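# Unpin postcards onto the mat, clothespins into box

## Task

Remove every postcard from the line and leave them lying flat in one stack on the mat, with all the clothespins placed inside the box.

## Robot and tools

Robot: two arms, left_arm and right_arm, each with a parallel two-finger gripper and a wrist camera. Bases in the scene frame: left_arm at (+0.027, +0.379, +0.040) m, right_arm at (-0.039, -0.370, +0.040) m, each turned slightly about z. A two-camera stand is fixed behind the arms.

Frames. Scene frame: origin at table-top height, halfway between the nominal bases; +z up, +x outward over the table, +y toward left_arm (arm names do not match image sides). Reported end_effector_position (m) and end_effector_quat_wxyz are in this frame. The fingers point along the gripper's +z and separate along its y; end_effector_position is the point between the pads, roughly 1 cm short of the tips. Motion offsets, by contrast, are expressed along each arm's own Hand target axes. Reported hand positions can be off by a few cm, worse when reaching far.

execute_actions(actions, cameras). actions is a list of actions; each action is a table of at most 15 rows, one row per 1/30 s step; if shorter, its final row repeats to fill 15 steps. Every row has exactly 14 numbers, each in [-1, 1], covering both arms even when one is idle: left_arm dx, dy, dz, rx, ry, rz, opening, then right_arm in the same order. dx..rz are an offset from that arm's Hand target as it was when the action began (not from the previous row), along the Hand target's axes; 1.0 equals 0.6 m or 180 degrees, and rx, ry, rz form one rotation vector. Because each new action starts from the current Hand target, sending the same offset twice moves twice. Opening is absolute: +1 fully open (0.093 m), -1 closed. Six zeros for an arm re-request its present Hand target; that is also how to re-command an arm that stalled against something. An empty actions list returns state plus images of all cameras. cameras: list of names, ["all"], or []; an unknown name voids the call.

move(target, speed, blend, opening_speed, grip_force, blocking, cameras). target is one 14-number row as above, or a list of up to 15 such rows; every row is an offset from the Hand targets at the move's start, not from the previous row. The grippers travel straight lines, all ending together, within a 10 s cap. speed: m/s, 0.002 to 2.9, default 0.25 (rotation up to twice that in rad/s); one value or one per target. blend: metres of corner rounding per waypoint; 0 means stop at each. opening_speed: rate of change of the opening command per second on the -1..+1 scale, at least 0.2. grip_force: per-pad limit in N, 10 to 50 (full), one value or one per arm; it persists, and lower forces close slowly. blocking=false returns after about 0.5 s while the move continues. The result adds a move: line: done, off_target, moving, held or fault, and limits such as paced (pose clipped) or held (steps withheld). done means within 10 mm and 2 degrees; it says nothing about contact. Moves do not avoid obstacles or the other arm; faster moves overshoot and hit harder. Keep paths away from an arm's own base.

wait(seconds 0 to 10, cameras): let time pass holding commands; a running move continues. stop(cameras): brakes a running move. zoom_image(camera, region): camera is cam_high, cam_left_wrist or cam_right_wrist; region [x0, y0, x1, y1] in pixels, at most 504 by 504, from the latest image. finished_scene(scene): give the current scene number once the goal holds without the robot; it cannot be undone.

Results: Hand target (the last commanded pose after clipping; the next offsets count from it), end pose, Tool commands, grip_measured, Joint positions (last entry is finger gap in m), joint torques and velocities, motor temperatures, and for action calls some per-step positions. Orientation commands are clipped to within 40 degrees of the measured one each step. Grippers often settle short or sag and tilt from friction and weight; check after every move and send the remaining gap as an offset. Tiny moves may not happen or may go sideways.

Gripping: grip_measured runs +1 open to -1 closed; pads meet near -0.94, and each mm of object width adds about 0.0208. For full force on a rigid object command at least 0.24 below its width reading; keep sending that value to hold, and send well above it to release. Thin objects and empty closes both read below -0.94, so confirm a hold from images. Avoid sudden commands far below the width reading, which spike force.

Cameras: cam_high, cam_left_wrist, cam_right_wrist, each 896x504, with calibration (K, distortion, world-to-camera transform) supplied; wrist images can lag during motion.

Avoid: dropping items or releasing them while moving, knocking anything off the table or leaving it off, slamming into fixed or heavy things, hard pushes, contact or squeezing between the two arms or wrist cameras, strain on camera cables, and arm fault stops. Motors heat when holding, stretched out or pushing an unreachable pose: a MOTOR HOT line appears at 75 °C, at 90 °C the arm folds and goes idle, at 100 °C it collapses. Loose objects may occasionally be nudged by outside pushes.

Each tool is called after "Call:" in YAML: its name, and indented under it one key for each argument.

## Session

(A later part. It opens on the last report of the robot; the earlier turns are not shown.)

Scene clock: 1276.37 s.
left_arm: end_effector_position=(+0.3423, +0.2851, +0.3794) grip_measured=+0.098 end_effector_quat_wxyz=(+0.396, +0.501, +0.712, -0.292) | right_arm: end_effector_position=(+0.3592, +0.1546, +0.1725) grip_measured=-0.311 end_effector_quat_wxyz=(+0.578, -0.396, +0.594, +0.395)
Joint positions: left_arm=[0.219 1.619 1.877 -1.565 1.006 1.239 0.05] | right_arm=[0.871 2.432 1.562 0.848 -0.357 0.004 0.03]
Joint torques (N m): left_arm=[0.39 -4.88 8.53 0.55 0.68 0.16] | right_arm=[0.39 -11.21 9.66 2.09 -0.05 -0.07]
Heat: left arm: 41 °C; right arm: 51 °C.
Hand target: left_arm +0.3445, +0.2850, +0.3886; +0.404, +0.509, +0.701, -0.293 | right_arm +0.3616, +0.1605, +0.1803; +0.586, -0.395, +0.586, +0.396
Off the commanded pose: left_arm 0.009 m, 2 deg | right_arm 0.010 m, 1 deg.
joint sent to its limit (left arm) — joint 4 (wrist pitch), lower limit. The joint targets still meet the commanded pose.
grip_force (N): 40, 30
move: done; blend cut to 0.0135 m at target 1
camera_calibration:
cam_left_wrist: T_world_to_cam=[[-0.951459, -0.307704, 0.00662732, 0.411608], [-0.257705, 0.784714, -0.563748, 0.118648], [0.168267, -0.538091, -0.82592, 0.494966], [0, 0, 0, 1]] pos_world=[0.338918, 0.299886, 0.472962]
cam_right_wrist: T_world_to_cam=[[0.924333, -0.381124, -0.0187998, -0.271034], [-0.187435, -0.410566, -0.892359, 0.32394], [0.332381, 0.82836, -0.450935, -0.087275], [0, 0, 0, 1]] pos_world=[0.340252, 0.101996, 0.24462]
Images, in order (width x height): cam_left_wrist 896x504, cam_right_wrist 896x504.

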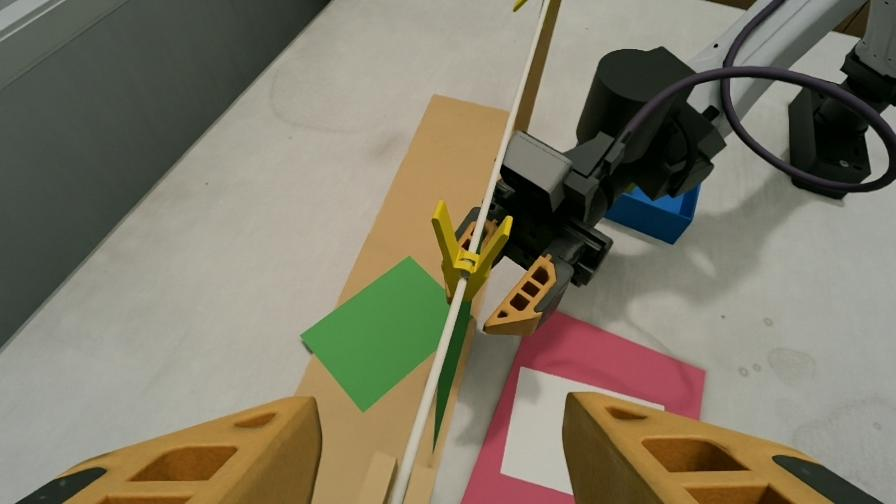

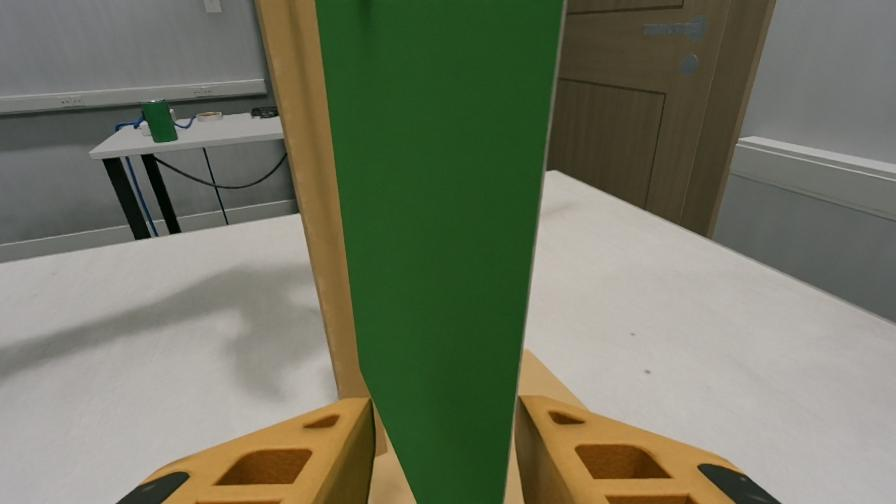

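Call:
move:
  target: [0,0,0,0,0,0,0.1,0,0,0,0,0,0,-1]
  cameras: ["cam_left_wrist","cam_right_wrist"]

Call:
zoom_image:
  camera: "cam_left_wrist"
  region: [400, 130, 600, 400]

Scene clock: 1283.73 s.
left_arm: end_effector_position=(+0.3423, +0.2851, +0.3794) grip_measured=+0.098 end_effector_quat_wxyz=(+0.396, +0.501, +0.712, -0.292) | right_arm: end_effector_position=(+0.3592, +0.1546, +0.1724) grip_measured=-0.988 end_effector_quat_wxyz=(+0.578, -0.396, +0.594, +0.395)
Joint positions: left_arm=[0.219 1.619 1.877 -1.565 1.006 1.239 0.05] | right_arm=[0.871 2.432 1.562 0.847 -0.356 0.004 0]
Joint torques (N m): left_arm=[0.42 -4.81 8.43 0.57 0.65 0.15] | right_arm=[0.4 -11.21 9.65 2.12 -0.05 -0.07]
Motor temperatures (°C): left_arm=[23 31 39 40 24 25 23] | right_arm=[23 39 51 46 24 25 24]
Heat: left arm: 40 °C; right arm: 51 °C.
Hand target: left_arm +0.3445, +0.2850, +0.3886; +0.404, +0.509, +0.701, -0.293 | right_arm +0.3616, +0.1605, +0.1803; +0.586, -0.395, +0.586, +0.396
Off the commanded pose: left_arm 0.009 m, 2 deg | right_arm 0.010 m, 1 deg.
joint sent to its limit (left arm) — joint 4 (wrist pitch), lower limit. The joint targets still meet the commanded pose.
grip_force (N): 40, 30
move: done
camera_calibration:
cam_left_wrist: T_world_to_cam=[[-0.951459, -0.307704, 0.00662732, 0.411608], [-0.257705, 0.784714, -0.563748, 0.118648], [0.168267, -0.538091, -0.82592, 0.494966], [0, 0, 0, 1]] pos_world=[0.338918, 0.299886, 0.472962]
cam_right_wrist: T_world_to_cam=[[0.924189, -0.381466, -0.0189448, -0.27101], [-0.187814, -0.410712, -0.892212, 0.323977], [0.332567, 0.82813, -0.45122, -0.0873242], [0, 0, 0, 1]] pos_world=[0.340353, 0.101996, 0.244519]
Images, in order (width x height): cam_left_wrist 896x504, cam_right_wrist 896x504.

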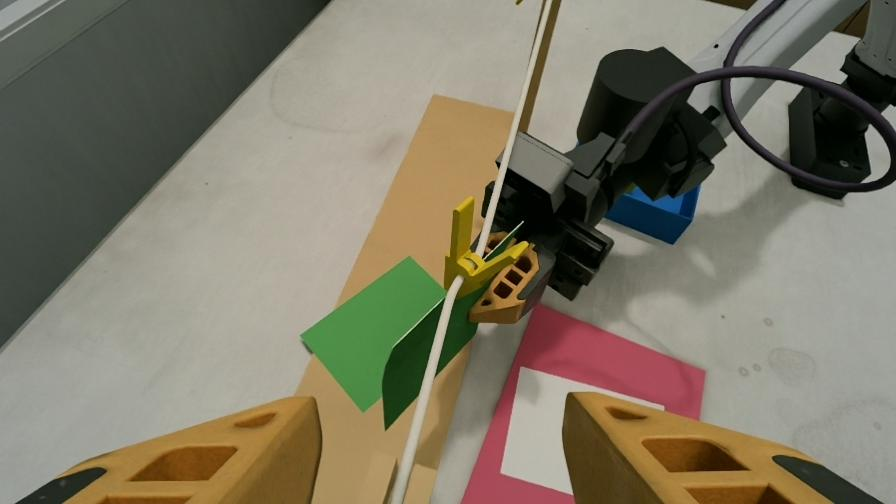

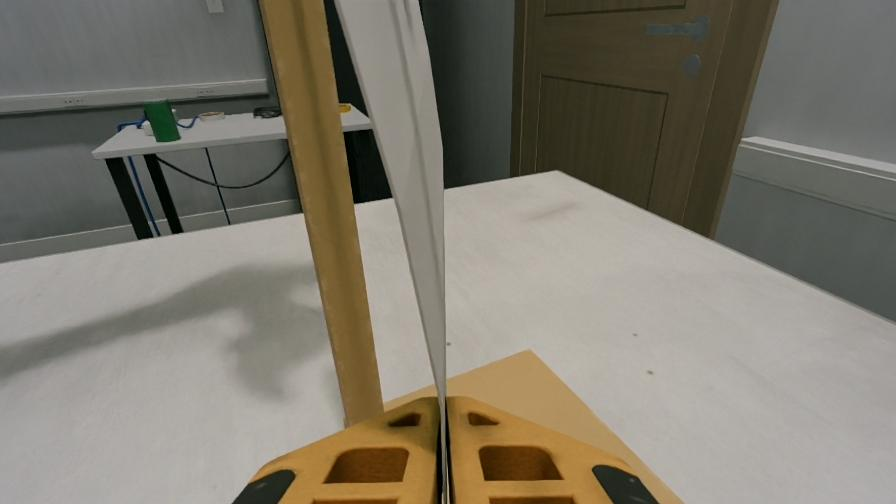

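Scaled by 1.867 from the camera's 896x504 image, which has a finer 1280x720 frame.

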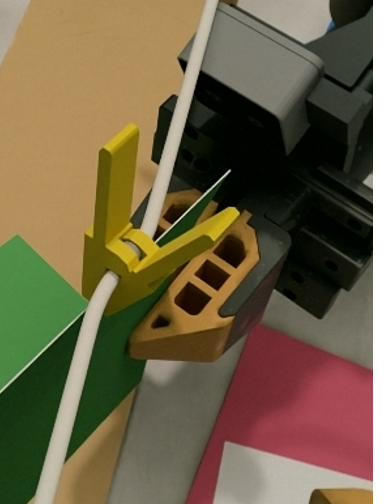

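Call:
move:
  target: [0,0,0,0,0,0,0.1,0,-0.02,0.0036,-0.111,0,0,-1]
  speed: 0.1
  cameras: ["cam_left_wrist","cam_right_wrist"]

Call:
zoom_image:
  camera: "cam_left_wrist"
  region: [400, 130, 600, 400]

Scene clock: 1297.20 s.
left_arm: end_effector_position=(+0.3423, +0.2851, +0.3794) grip_measured=+0.098 end_effector_quat_wxyz=(+0.396, +0.501, +0.712, -0.292) | right_arm: end_effector_position=(+0.3674, +0.1580, +0.1727) grip_measured=-0.988 end_effector_quat_wxyz=(+0.500, -0.489, +0.519, +0.492)
Joint positions: left_arm=[0.219 1.619 1.877 -1.565 1.006 1.239 0.05] | right_arm=[0.771 2.57 1.835 0.711 -0.801 0.004 0]
Joint torques (N m): left_arm=[0.4 -4.78 8.5 0.54 0.68 0.16] | right_arm=[-0.8 -12.05 9.95 1.93 -0.2 -0.08]
Heat: left arm: 39 °C; right arm: 51 °C.
Hand target: left_arm +0.3445, +0.2850, +0.3886; +0.404, +0.509, +0.701, -0.293 | right_arm +0.3735, +0.1580, +0.1804; +0.509, -0.491, +0.508, +0.491
Off the commanded pose: left_arm 0.009 m, 2 deg | right_arm 0.010 m, 2 deg.
joint sent to its limit (left arm) — joint 4 (wrist pitch), lower limit. The joint targets still meet the commanded pose.
grip_force (N): 40, 30
move: done
camera_calibration:
cam_left_wrist: T_world_to_cam=[[-0.951459, -0.307704, 0.00662732, 0.411608], [-0.257705, 0.784714, -0.563748, 0.118648], [0.168267, -0.538091, -0.82592, 0.494966], [0, 0, 0, 1]] pos_world=[0.338918, 0.299886, 0.472962]
cam_right_wrist: T_world_to_cam=[[0.998525, -0.0465426, -0.0279715, -0.355898], [-0.0458171, -0.44566, -0.894029, 0.280872], [0.0291447, 0.893992, -0.447134, 0.00777642], [0, 0, 0, 1]] pos_world=[0.368015, 0.101657, 0.24463]
Images, in order (width x height): cam_left_wrist 896x504, cam_right_wrist 896x504.

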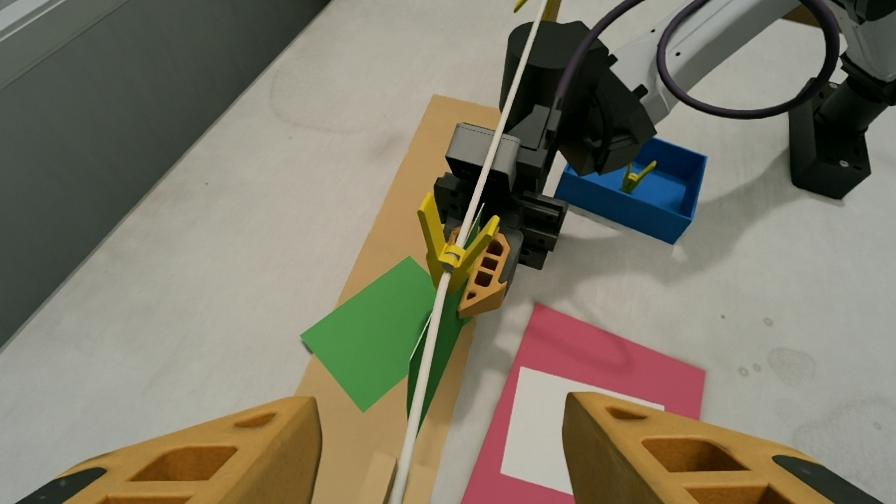

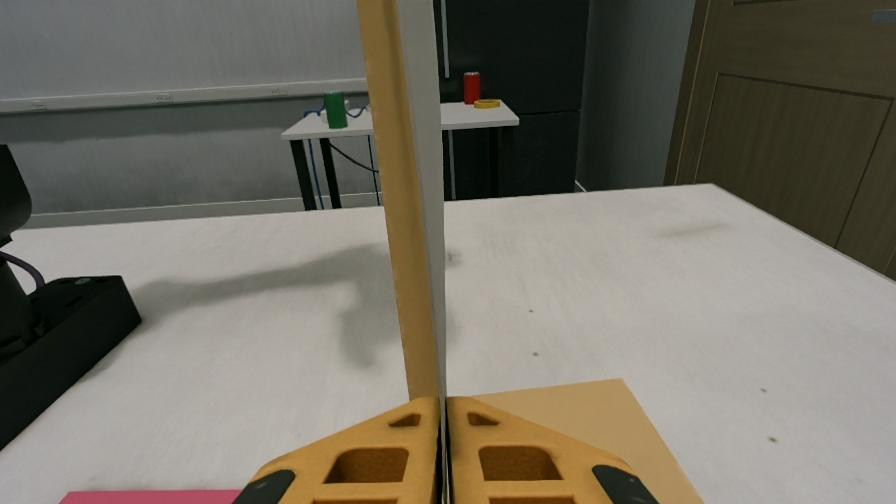

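Scaled by 1.867 from the camera's 896x504 image, which has a finer 1280x720 frame.

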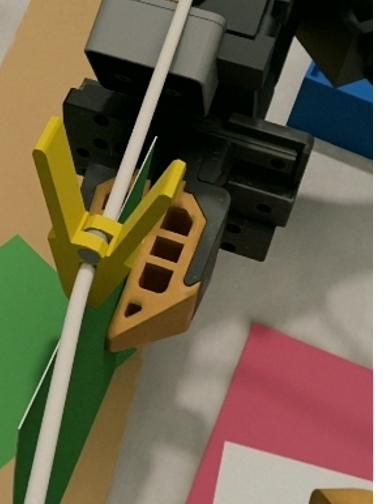

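Call:
move:
  target:
    - [0.006,-0.0048,0.198,0,0,0,0.1,0,0,0,0,0,0,-1]
    - [0.006,-0.0048,0.198,0,0,0,-1,0,0,0,0,0,0,-1]
  speed: 0.1
  cameras: ["cam_left_wrist","cam_right_wrist"]

Call:
zoom_image:
  camera: "cam_left_wrist"
  region: [280, 230, 620, 504]

Scene clock: 1311.13 s.
left_arm: end_effector_position=(+0.3764, +0.1887, +0.3113) grip_measured=-0.686 end_effector_quat_wxyz=(+0.381, +0.501, +0.714, -0.306) | right_arm: end_effector_position=(+0.3673, +0.1580, +0.1726) grip_measured=-0.988 end_effector_quat_wxyz=(+0.500, -0.489, +0.519, +0.492)
Joint positions: left_arm=[-0.106 1.581 1.507 -0.88 0.877 0.761 0.012] | right_arm=[0.771 2.57 1.835 0.71 -0.802 0.004 0]
Joint torques (N m): left_arm=[-0.43 -9.57 6.39 1.33 0.32 0.03] | right_arm=[-0.87 -12.03 9.92 1.94 -0.22 -0.07]
Heat: left arm: 39 °C; right arm: 49 °C.
Hand target: left_arm +0.3732, +0.1880, +0.3260; +0.404, +0.509, +0.701, -0.293 | right_arm +0.3735, +0.1580, +0.1804; +0.509, -0.491, +0.508, +0.491
Off the commanded pose: left_arm 0.015 m, 3 deg | right_arm 0.010 m, 2 deg.
grip_force (N): 40, 30
move: off_target (left_arm); target 2's new opening was sent with left_arm's hand 0.015 m and 3 deg from that target
camera_calibration:
cam_left_wrist: T_world_to_cam=[[-0.95592, -0.290376, 0.0435615, 0.401747], [-0.264223, 0.785968, -0.558963, 0.165509], [0.128072, -0.545835, -0.828047, 0.398267], [0, 0, 0, 1]] pos_world=[0.376763, 0.203961, 0.404797]
cam_right_wrist: T_world_to_cam=[[0.998541, -0.0458379, -0.0285275, -0.355835], [-0.0460129, -0.446087, -0.893806, 0.280887], [0.0282444, 0.893815, -0.447546, 0.00809131], [0, 0, 0, 1]] pos_world=[0.368012, 0.101757, 0.244528]
Images, in order (width x height): cam_left_wrist 896x504, cam_right_wrist 896x504.

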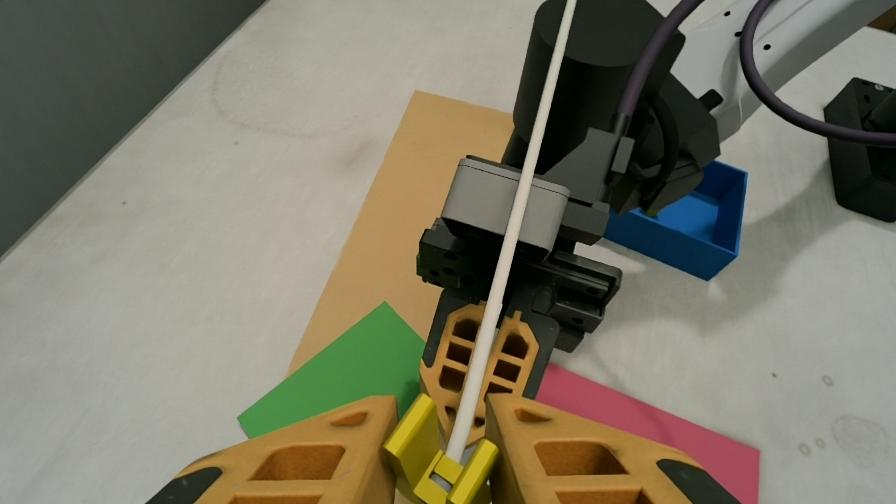

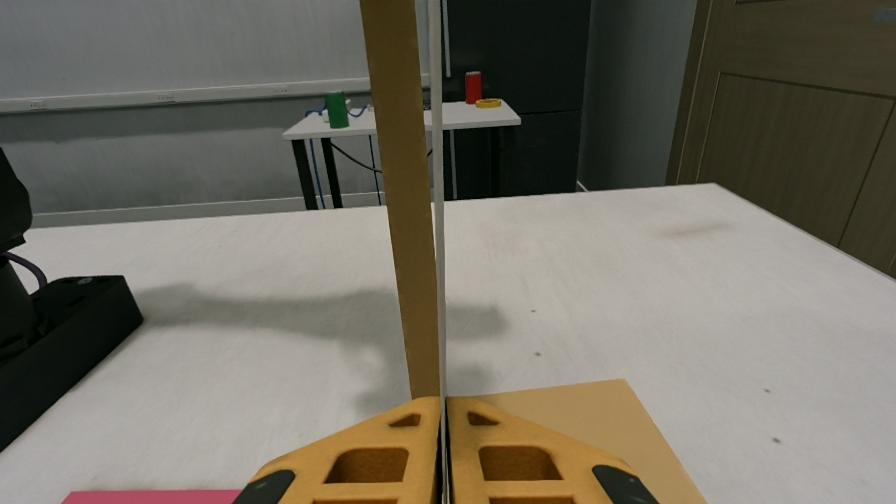

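Scaled by 1.482 from the camera's 896x504 image, which has a finer 1280x720 frame.

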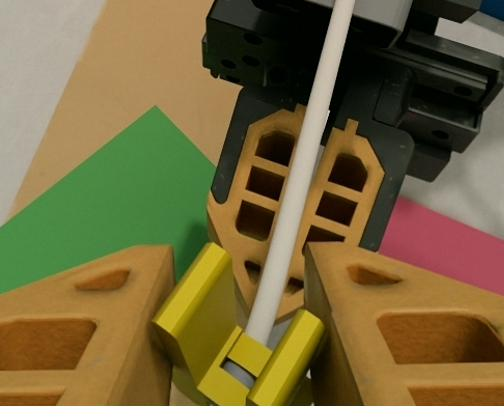

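Call:
move:
  target: [0,0,0,0,0,0,-1,0.07,0,0,0,0,0,-1]
  speed: 0.06
  cameras: ["cam_left_wrist","cam_right_wrist"]

Call:
zoom_image:
  camera: "cam_left_wrist"
  region: [280, 230, 620, 504]

Scene clock: 1314.87 s.
left_arm: end_effector_position=(+0.3764, +0.1887, +0.3113) grip_measured=-0.695 end_effector_quat_wxyz=(+0.381, +0.501, +0.714, -0.306) | right_arm: end_effector_position=(+0.3673, +0.1580, +0.1262) grip_measured=-0.988 end_effector_quat_wxyz=(+0.491, -0.489, +0.527, +0.492)
Joint positions: left_arm=[-0.106 1.581 1.507 -0.88 0.877 0.761 0.012] | right_arm=[0.771 2.664 1.835 0.781 -0.802 0.004 0]
Joint torques (N m): left_arm=[-0.38 -9.5 6.3 1.35 0.32 0.02] | right_arm=[-0.85 -12.51 9.31 2.19 -0.22 -0.1]
Motor temperatures (°C): left_arm=[23 32 39 39 24 25 23] | right_arm=[23 44 49 45 24 25 24]
Heat: left arm: 39 °C; right arm: 49 °C.
Hand target: left_arm +0.3732, +0.1880, +0.3260; +0.404, +0.509, +0.701, -0.293 | right_arm +0.3735, +0.1580, +0.1383; +0.509, -0.491, +0.508, +0.491
Off the commanded pose: left_arm 0.015 m, 4 deg | right_arm 0.014 m, 3 deg.
grip_force (N): 40, 30
move: off_target (left_arm, right_arm)
camera_calibration:
cam_left_wrist: T_world_to_cam=[[-0.95592, -0.290376, 0.0435615, 0.401747], [-0.264223, 0.785968, -0.558963, 0.165509], [0.128072, -0.545835, -0.828047, 0.398267], [0, 0, 0, 1]] pos_world=[0.376763, 0.203961, 0.404797]
cam_right_wrist: T_world_to_cam=[[0.997893, -0.0463532, -0.0454026, -0.354724], [-0.0616729, -0.460177, -0.885683, 0.246377], [0.020161, 0.886617, -0.462066, -0.00678945], [0, 0, 0, 1]] pos_world=[0.369309, 0.102954, 0.198969]
Images, in order (width x height): cam_left_wrist 896x504, cam_right_wrist 896x504.

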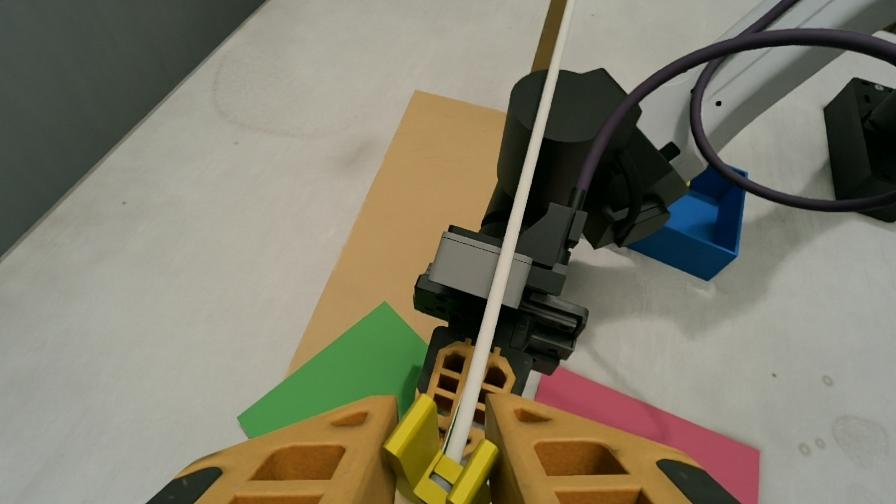

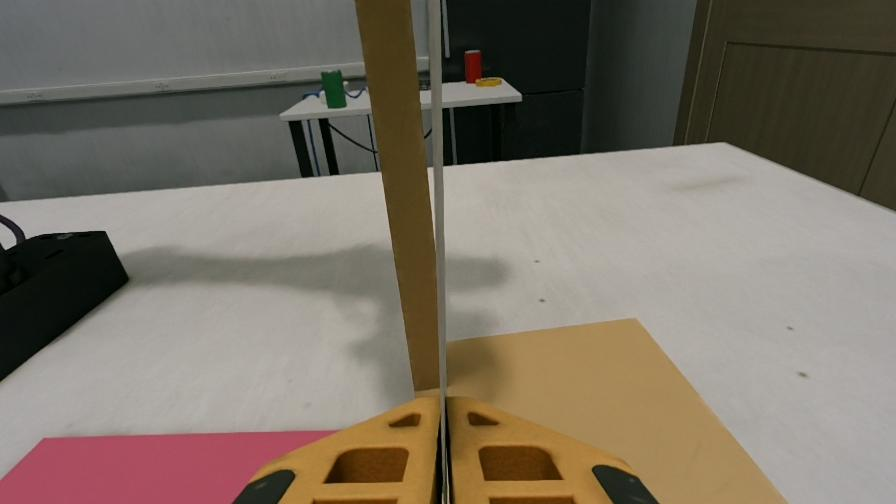

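Scaled by 1.482 from the camera's 896x504 image, which has a finer 1280x720 frame.

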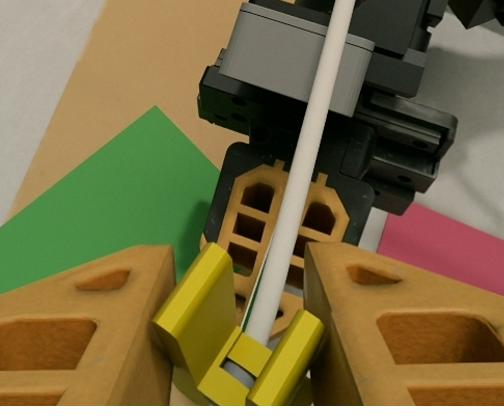

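Call:
move:
  target:
    - [-0.1155,0,-0.0667,0,0,0,-1,0,0,-0.05,0,0,0,-1]
    - [-0.1155,0,-0.0667,0,0,0,-1,0,0,-0.1667,0,0,0,-1]
    - [-0.1155,0,-0.0667,0,0,0,-1,-0.017,0.2017,-0.1703,-0.105,0.1134,-0.49,-1]
  speed: [0.08,0.15,0.25]
  blend: [0,0.03,0]
  cameras: ["all"]

Scene clock: 1337.90 s.
left_arm: end_effector_position=(+0.3702, +0.1900, +0.3988) grip_measured=-0.695 end_effector_quat_wxyz=(+0.396, +0.503, +0.708, -0.299) | right_arm: end_effector_position=(+0.2521, +0.0603, +0.1334) grip_measured=-0.988 end_effector_quat_wxyz=(-0.530, +0.848, -0.033, +0.003)
Joint positions: left_arm=[-0.106 1.649 1.932 -1.197 0.875 0.754 0.012] | right_arm=[0.815 2.004 1.15 0.265 -0.66 -1.927 0]
Joint torques (N m): left_arm=[-0.35 -5.27 9.18 1.16 0.33 0.09] | right_arm=[0.43 -12.51 5.85 1.75 -0.28 -0.09]
Motor temperatures (°C): left_arm=[23 34 38 39 24 25 23] | right_arm=[23 52 47 45 24 25 24]
Heat: left arm: 39 °C; right arm: 52 °C.
Hand target: left_arm +0.3731, +0.1880, +0.4061; +0.404, +0.509, +0.701, -0.293 | right_arm +0.2489, +0.0602, +0.1483; -0.537, +0.843, -0.022, +0.014
Off the commanded pose: left_arm 0.008 m, 2 deg | right_arm 0.015 m, 2 deg.
grip_force (N): 40, 30
move: off_target (right_arm)
camera_calibration:
cam_left_wrist: T_world_to_cam=[[-0.955341, -0.295207, 0.0132808, 0.405148], [-0.249315, 0.781072, -0.572511, 0.212539], [0.158636, -0.550255, -0.819789, 0.458493], [0, 0, 0, 1]] pos_world=[0.36731, 0.205882, 0.492168]
cam_right_wrist: T_world_to_cam=[[0.0593171, 0.42894, 0.901383, -0.162354], [0.881565, -0.446137, 0.154289, -0.176662], [0.468321, 0.785476, -0.404602, -0.0290186], [0, 0, 0, 1]] pos_world=[0.178959, 0.0136181, 0.161859]

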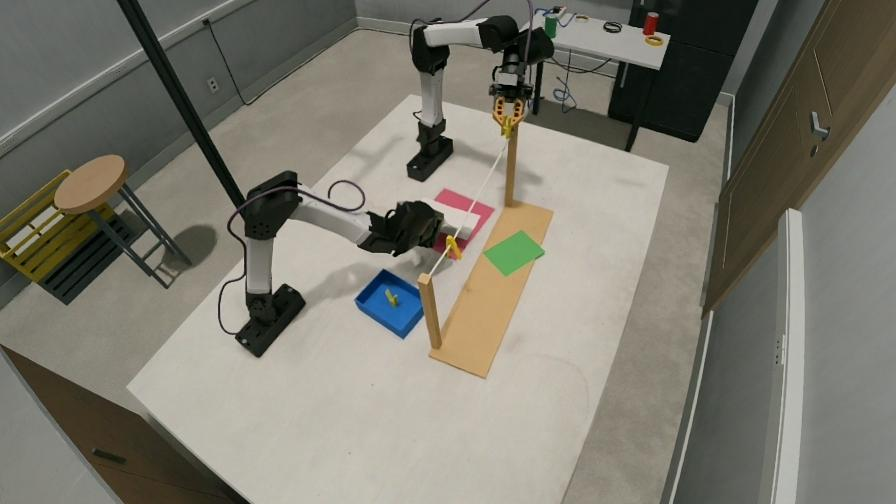

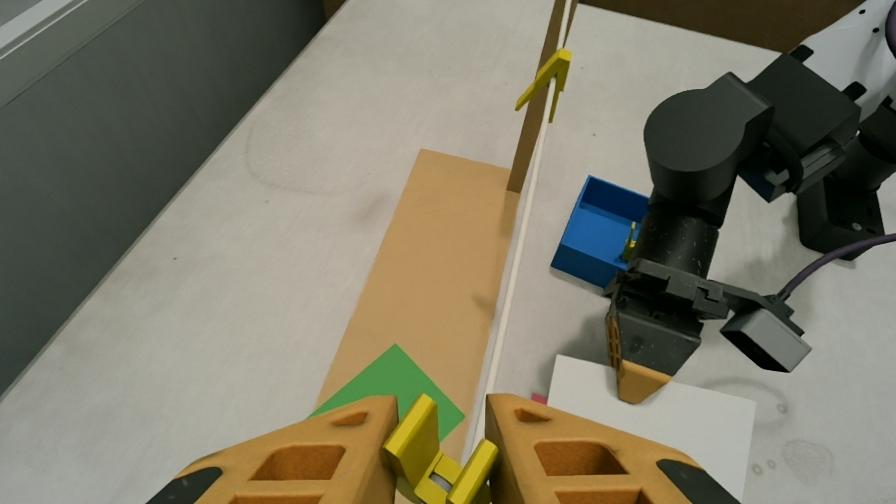

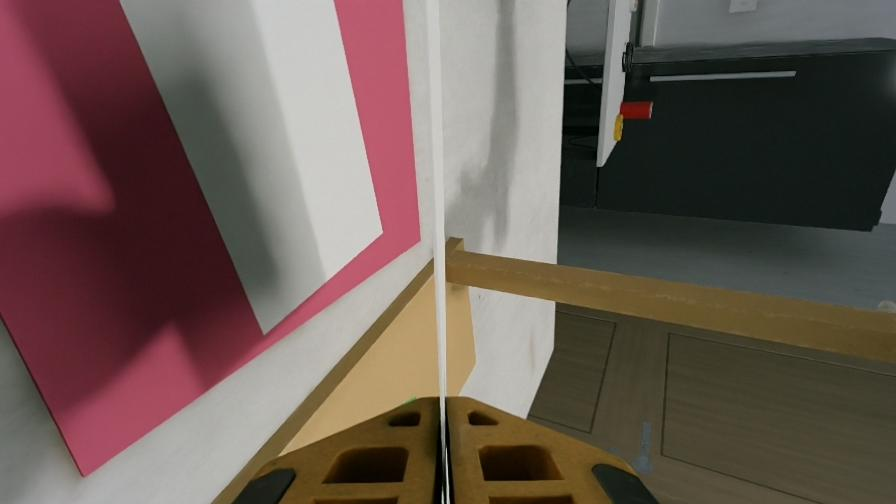

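Call:
move:
  target:
    - [0,0,0,0,0,0,-1,-0.0145,0.076,0.158,0.039,0,0,-1]
    - [0,0,0,0,0,0,-1,-0.0145,0.1138,0.1756,0.039,0,0,-1]
    - [0,0,0,0,0,0,-1,-0.0145,0.1138,0.1756,0.039,0,0,-0.66]
    - [0,0,0,0,0,0,-1,-0.0058,0.1721,0.0191,0.039,0,0,-0.66]
    - [0,0,0,0,0,0,-1,-0.0058,0.0211,-0.0513,0.039,0,0,-0.66]
  speed: [0.15,0.06,0.06,0.1,0.2]
  blend: [0.005,0,0,0.01,0]
  cameras: ["all"]

Scene clock: 1351.53 s.
left_arm: end_effector_position=(+0.3702, +0.1900, +0.3988) grip_measured=-0.695 end_effector_quat_wxyz=(+0.396, +0.503, +0.708, -0.299) | right_arm: end_effector_position=(+0.2384, +0.0237, +0.1296) grip_measured=-0.662 end_effector_quat_wxyz=(-0.573, +0.818, -0.036, +0.002)
Joint positions: left_arm=[-0.106 1.649 1.932 -1.197 0.875 0.754 0.012] | right_arm=[0.756 1.938 0.91 0.543 -0.745 -1.873 0.013]
Joint torques (N m): left_arm=[-0.43 -5.23 9.14 1.16 0.35 0.09] | right_arm=[-0.55 -10.48 8.13 1.77 -0.41 -0.1]
Heat: left arm: 39 °C; right arm: 50 °C.
Hand target: left_arm +0.3731, +0.1880, +0.4061; +0.404, +0.509, +0.701, -0.293 | right_arm +0.2439, +0.0271, +0.1499; -0.587, +0.809, -0.021, +0.016
Off the commanded pose: left_arm 0.008 m, 2 deg | right_arm 0.021 m, 3 deg.
grip_force (N): 40, 30
move: off_target (right_arm)
camera_calibration:
cam_left_wrist: T_world_to_cam=[[-0.955341, -0.295207, 0.0132808, 0.405148], [-0.249315, 0.781072, -0.572511, 0.212539], [0.158636, -0.550255, -0.819789, 0.458493], [0, 0, 0, 1]] pos_world=[0.36731, 0.205882, 0.492168]
cam_right_wrist: T_world_to_cam=[[0.0644585, 0.331892, 0.941112, -0.1464], [0.879053, -0.46527, 0.103874, -0.172701], [0.472346, 0.820592, -0.321742, -0.00788772], [0, 0, 0, 1]] pos_world=[0.164976, -0.0252912, 0.15318]

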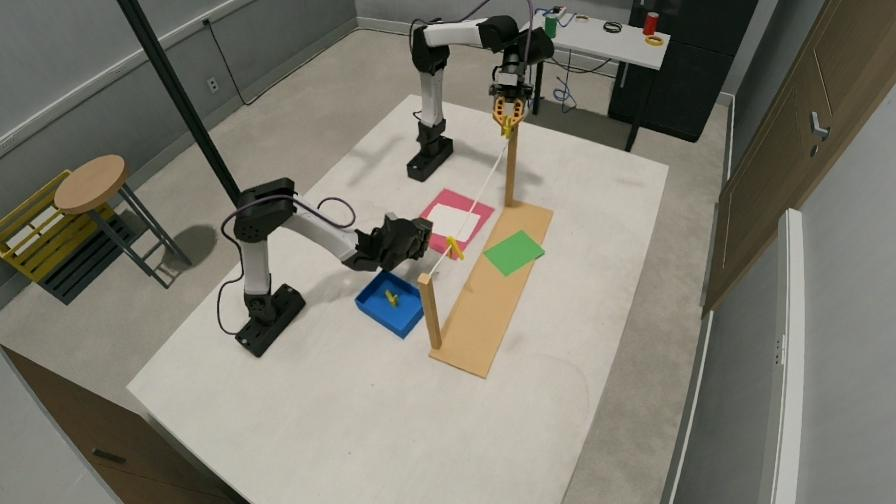

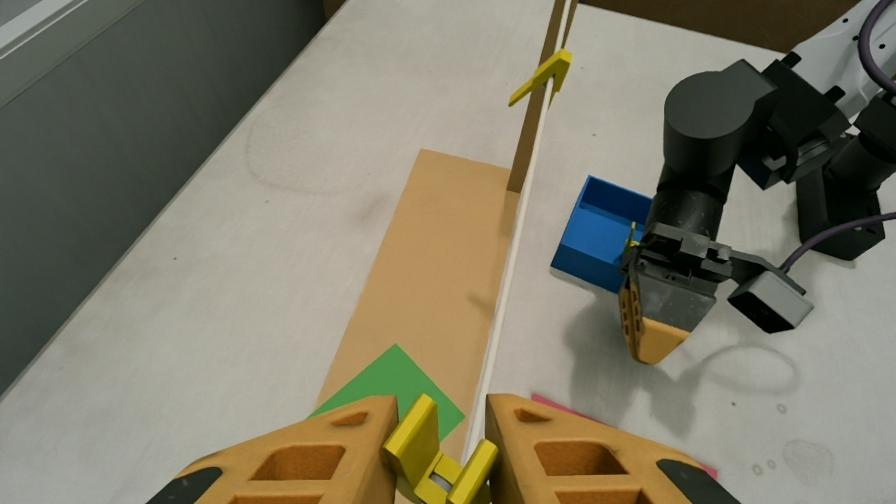

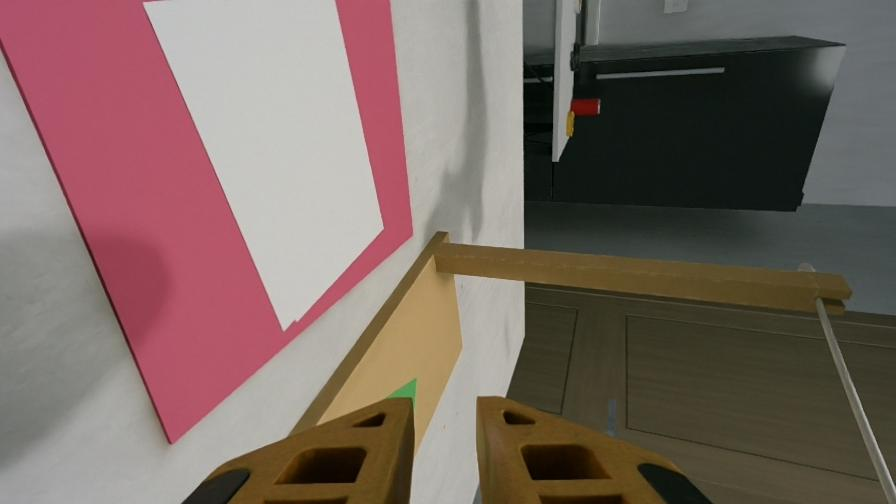

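Call:
move:
  target:
    - [-0.1083,-0.2027,0.1408,0,0,0,-1,-0.044,0.0273,-0.5675,0.365,0.223,0.4915,-0.66]
    - [0.0313,-0.3228,0.3992,0,0,0,-1,-0.044,0.0273,-0.5675,0.365,0.223,0.4915,-0.66]
    - [0.1773,-0.4042,0.718,0,0,0,-1,-0.044,0.0273,-0.5675,0.365,0.223,0.4915,-0.66]
    - [0.1773,-0.4042,0.718,0,0,0,-0.1,-0.044,0.0273,-0.5675,0.365,0.223,0.4915,-0.66]
  speed: [0.3,0.3,0.2,0.2]
  blend: [0.03,0.02,0,0]
  cameras: ["all"]

Scene clock: 1370.60 s.
left_arm: end_effector_position=(+0.2356, -0.1772, +0.0828) grip_measured=-0.102 end_effector_quat_wxyz=(+0.378, +0.520, +0.712, -0.283) | right_arm: end_effector_position=(+0.2012, -0.3008, +0.2196) grip_measured=-0.661 end_effector_quat_wxyz=(+0.682, -0.124, +0.711, +0.121)
Joint positions: left_arm=[-1.131 2.244 1.402 0.253 0.068 0.035 0.04] | right_arm=[0.178 0.158 0.054 0.062 -0.209 -0.005 0.013]
Joint torques (N m): left_arm=[-0.31 -9.66 9.48 2.06 -0.11 -0.02] | right_arm=[0.72 0.76 10.89 2.15 -0.04 0.06]
Motor temperatures (°C): left_arm=[23 33 39 40 24 25 24] | right_arm=[23 47 47 43 24 25 24]
Heat: left arm: 40 °C; right arm: 47 °C.
Hand target: left_arm +0.2419, -0.1911, +0.0982; +0.404, +0.509, +0.701, -0.293 | right_arm +0.2001, -0.2998, +0.2398; +0.696, -0.122, +0.696, +0.124
Off the commanded pose: left_arm 0.022 m, 4 deg | right_arm 0.020 m, 2 deg.
grip_force (N): 40, 30
move: off_target (left_arm, right_arm); target 4's new opening was sent with left_arm's hand 0.022 m and 4 deg from that target
camera_calibration:
cam_left_wrist: T_world_to_cam=[[-0.960549, -0.278096, -0.00285919, 0.177988], [-0.234954, 0.816951, -0.526676, 0.283979], [0.148802, -0.505226, -0.850061, 0.0315647], [0, 0, 0, 1]] pos_world=[0.232991, -0.166552, 0.176906]
cam_right_wrist: T_world_to_cam=[[0.33285, -0.942916, -0.0109755, -0.349491], [-0.445765, -0.147077, -0.882984, 0.27862], [0.830966, 0.298794, -0.469274, 0.108202], [0, 0, 0, 1]] pos_world=[0.150614, -0.320892, 0.292958]

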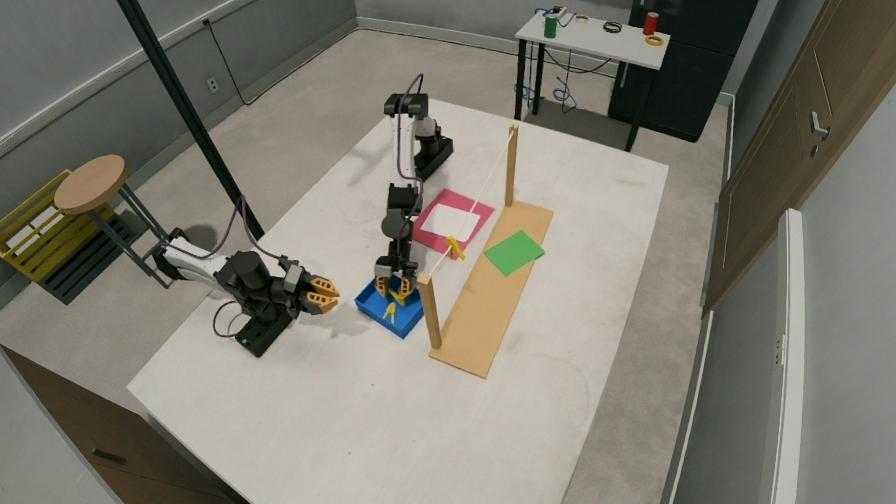

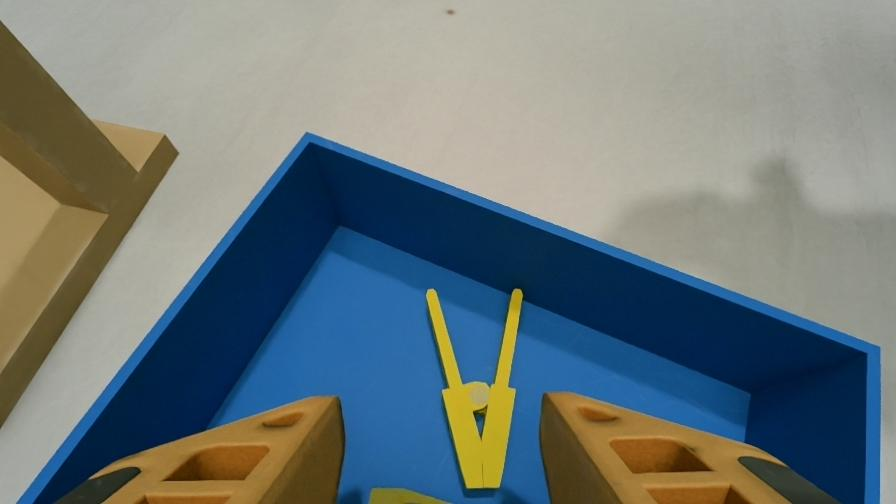

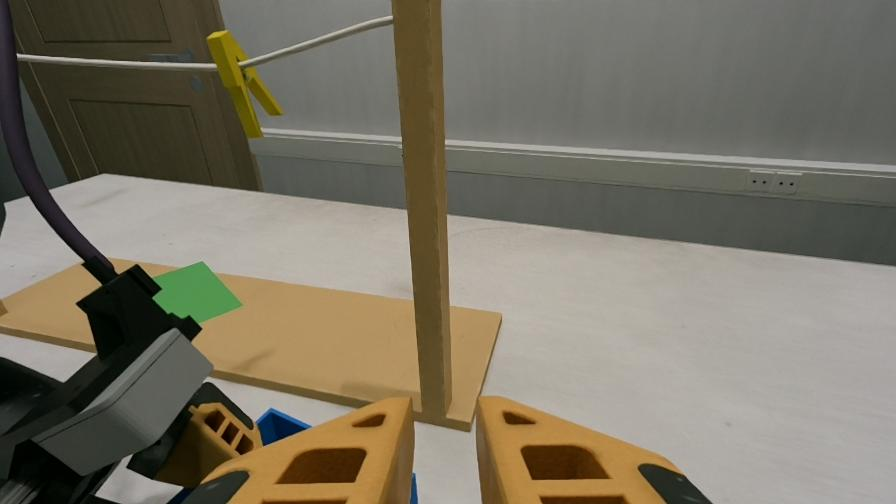

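Call:
move:
  target:
    - [-0.1927,0.0155,-0.166,0,0,0,-0.1,0,0,0,0,0,0,-0.66]
    - [0.0092,0.0943,-0.5888,-0.0223,-0.25,-0.0034,-0.1,-0.1053,0.1405,0.3706,-0.1094,-0.1418,-0.5715,0.43]
  speed: [0.15,0.3]
  blend: [0.03,0]
  grip_force: [40,40]
  cameras: ["all"]

Call:
zoom_image:
  camera: "cam_left_wrist"
  region: [250, 80, 470, 240]

Scene clock: 1416.03 s.
left_arm: end_effector_position=(+0.2013, +0.1167, +0.2636) grip_measured=-0.102 end_effector_quat_wxyz=(+0.648, +0.342, +0.519, -0.441) | right_arm: end_effector_position=(+0.3777, -0.1507, +0.2907) grip_measured=+0.428 end_effector_quat_wxyz=(-0.615, +0.692, -0.180, +0.332)
Joint positions: left_arm=[-0.715 1.191 0.086 1.355 0.395 -0.112 0.04] | right_arm=[0.346 1.579 0.836 0.716 -0.515 -1.823 0.066]
Joint torques (N m): left_arm=[0.65 -2.21 5.01 2.03 0.01 0.01] | right_arm=[0.66 -5.89 9.98 2 -0.18 -0.08]
Motor temperatures (°C): left_arm=[23 38 39 42 23 25 23] | right_arm=[23 37 54 46 24 25 24]
Heat: left arm: 42 °C; right arm: 54 °C.
Hand target: left_arm +0.1998, +0.1197, +0.2703; +0.657, +0.340, +0.505, -0.443 | right_arm +0.3803, -0.1449, +0.3032; -0.621, +0.688, -0.165, +0.338
Off the commanded pose: left_arm 0.008 m, 2 deg | right_arm 0.014 m, 2 deg.
grip_force (N): 40, 40
move: off_target (right_arm); target 2's new opening was sent with right_arm's hand 0.014 m and 2 deg from that target
camera_calibration:
cam_left_wrist: T_world_to_cam=[[-0.928686, -0.370754, -0.00911824, 0.233295], [-0.0648794, 0.186623, -0.980287, 0.289914], [0.365147, -0.909788, -0.197368, 0.17045], [0, 0, 0, 1]] pos_world=[0.173228, 0.187464, 0.319968]
cam_right_wrist: T_world_to_cam=[[-0.158376, 0.166931, 0.973165, -0.199141], [0.351834, -0.911369, 0.213589, -0.293025], [0.922567, 0.37622, 0.0856074, -0.234262], [0, 0, 0, 1]] pos_world=[0.287679, -0.145677, 0.276438]

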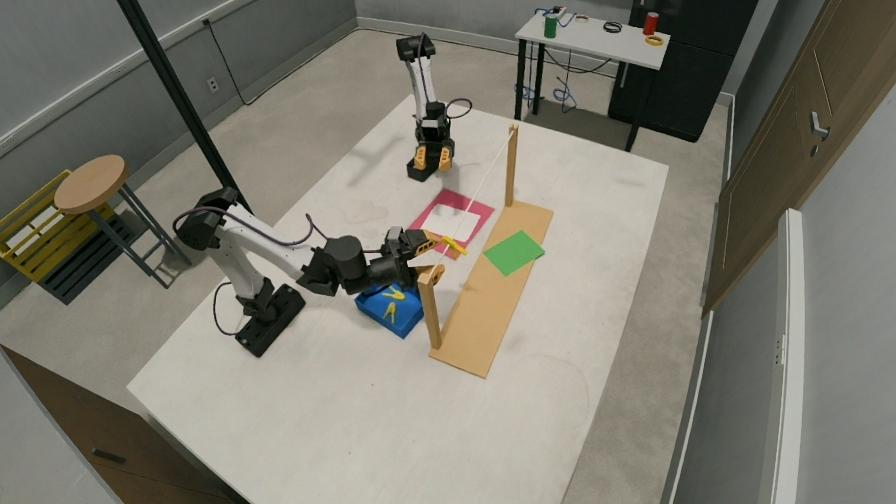

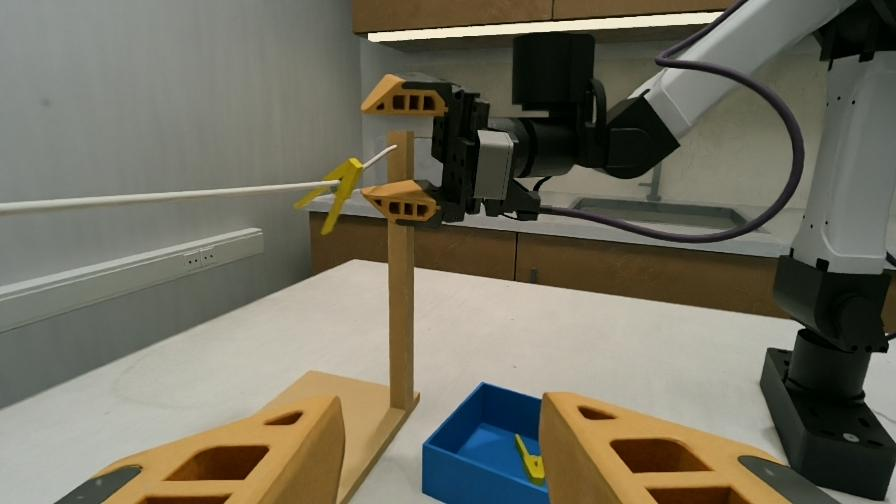

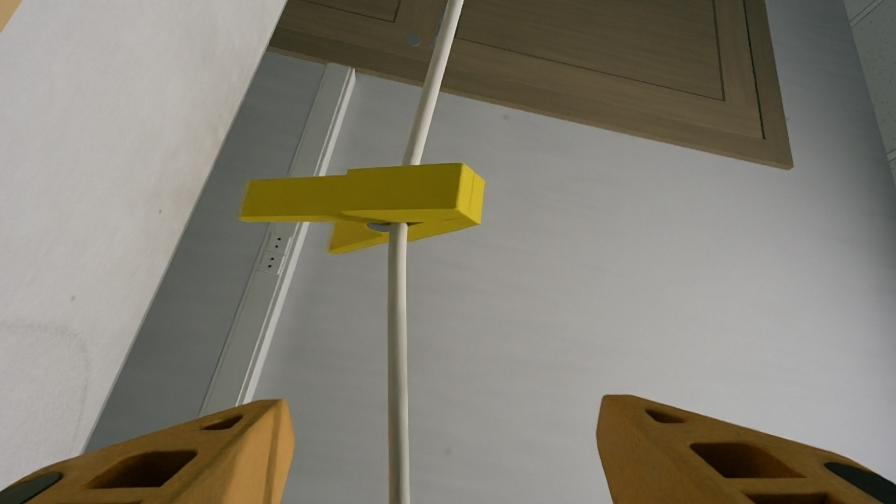

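Scaled by 2.291 from the camera's 896x504 image, which has a finer 1280x720 frame.

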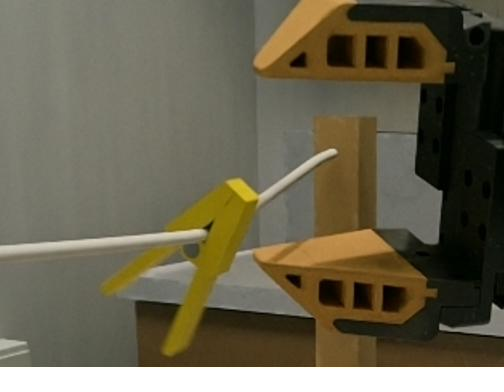

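Call:
move:
  target:
    - [0,0,0,0,0,0,-1,-0.0917,0.0065,-0.103,0,0,0.0833,0.3]
    - [-0.0873,0.0673,0.3938,-0.186,0.204,-0.470,-1,-0.0917,0.0065,-0.103,0,0,0.0833,0.3]
  speed: [0.2,0.25]
  cameras: ["all"]

Call:
zoom_image:
  camera: "cam_high"
  region: [390, 160, 520, 310]

Scene clock: 1453.07 s.
left_arm: end_effector_position=(+0.3136, -0.0615, +0.3712) grip_measured=-0.989 end_effector_quat_wxyz=(+0.086, -0.151, +0.860, -0.481) | right_arm: end_effector_position=(+0.3045, -0.1565, +0.2778) grip_measured=+0.301 end_effector_quat_wxyz=(+0.650, -0.670, +0.255, -0.253)
Joint positions: left_arm=[-0.849 1.838 1.967 -0.703 0.264 -1.401 0] | right_arm=[0.405 1.319 0.56 0.728 -0.47 -1.592 0.06]
Joint torques (N m): left_arm=[0.58 -7.36 10.33 1.7 0.14 0.02] | right_arm=[0.61 -5.9 6.24 2.23 -0.06 0.24]
Motor temperatures (°C): left_arm=[23 31 37 43 23 25 23] | right_arm=[23 37 49 45 24 25 24]
Heat: left arm: 43 °C; right arm: 49 °C.
Hand target: left_arm +0.3179, -0.0642, +0.3819; +0.087, -0.150, +0.853, -0.493 | right_arm +0.3002, -0.1559, +0.2852; +0.660, -0.660, +0.253, -0.254
Off the commanded pose: left_arm 0.012 m, 2 deg | right_arm 0.009 m, 2 deg.
grip_force (N): 40, 40
move: off_target (left_arm)
camera_calibration:
cam_left_wrist: T_world_to_cam=[[0.153345, -0.490483, 0.857853, -0.39592], [-0.980374, 0.0333401, 0.194309, 0.277623], [-0.123906, -0.870813, -0.475744, 0.247721], [0, 0, 0, 1]] pos_world=[0.363581, 0.0122708, 0.403548]
cam_right_wrist: T_world_to_cam=[[0.0132084, 0.0140935, 0.999813, -0.280744], [0.378818, -0.925436, 0.00804057, -0.223125], [0.925377, 0.378641, -0.0175624, -0.13528], [0, 0, 0, 1]] pos_world=[0.213416, -0.151309, 0.28011]

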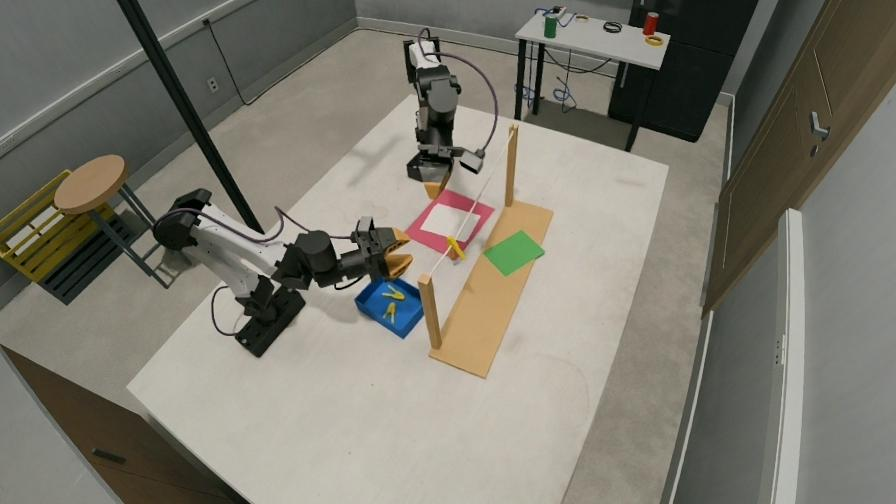

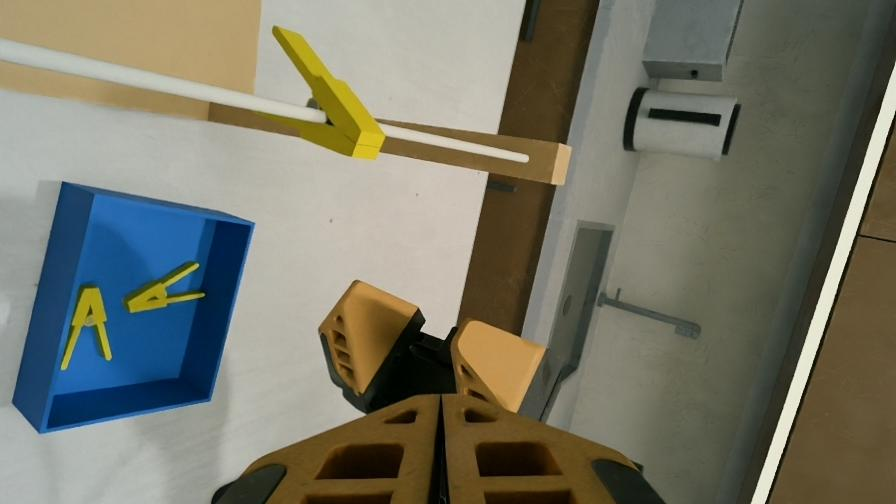

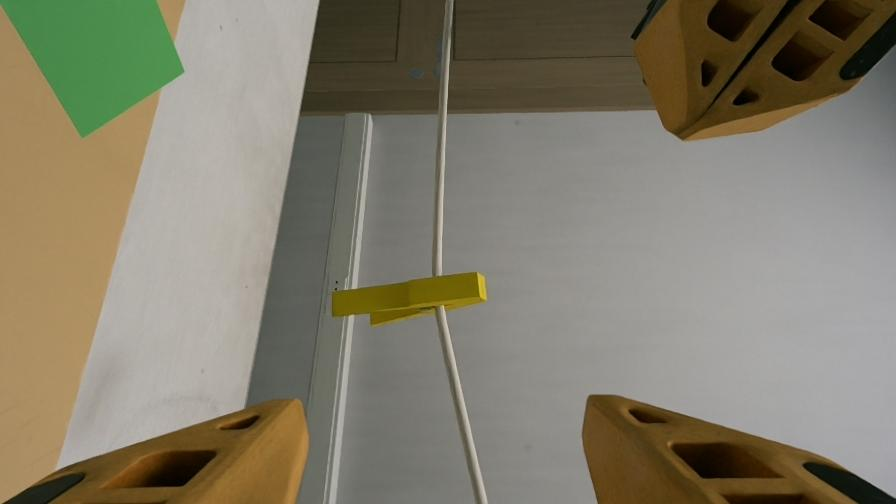

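Scaled by 3.360 from the camera's 896x504 image, which has a finer 1280x720 frame.

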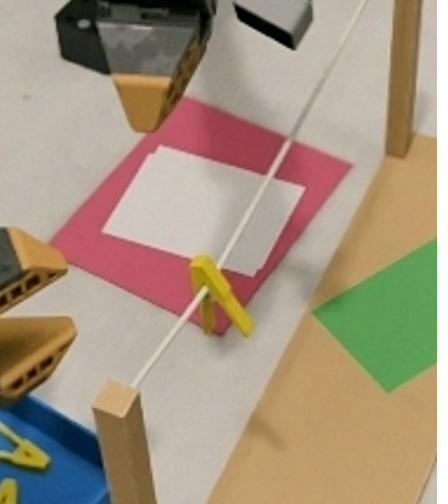

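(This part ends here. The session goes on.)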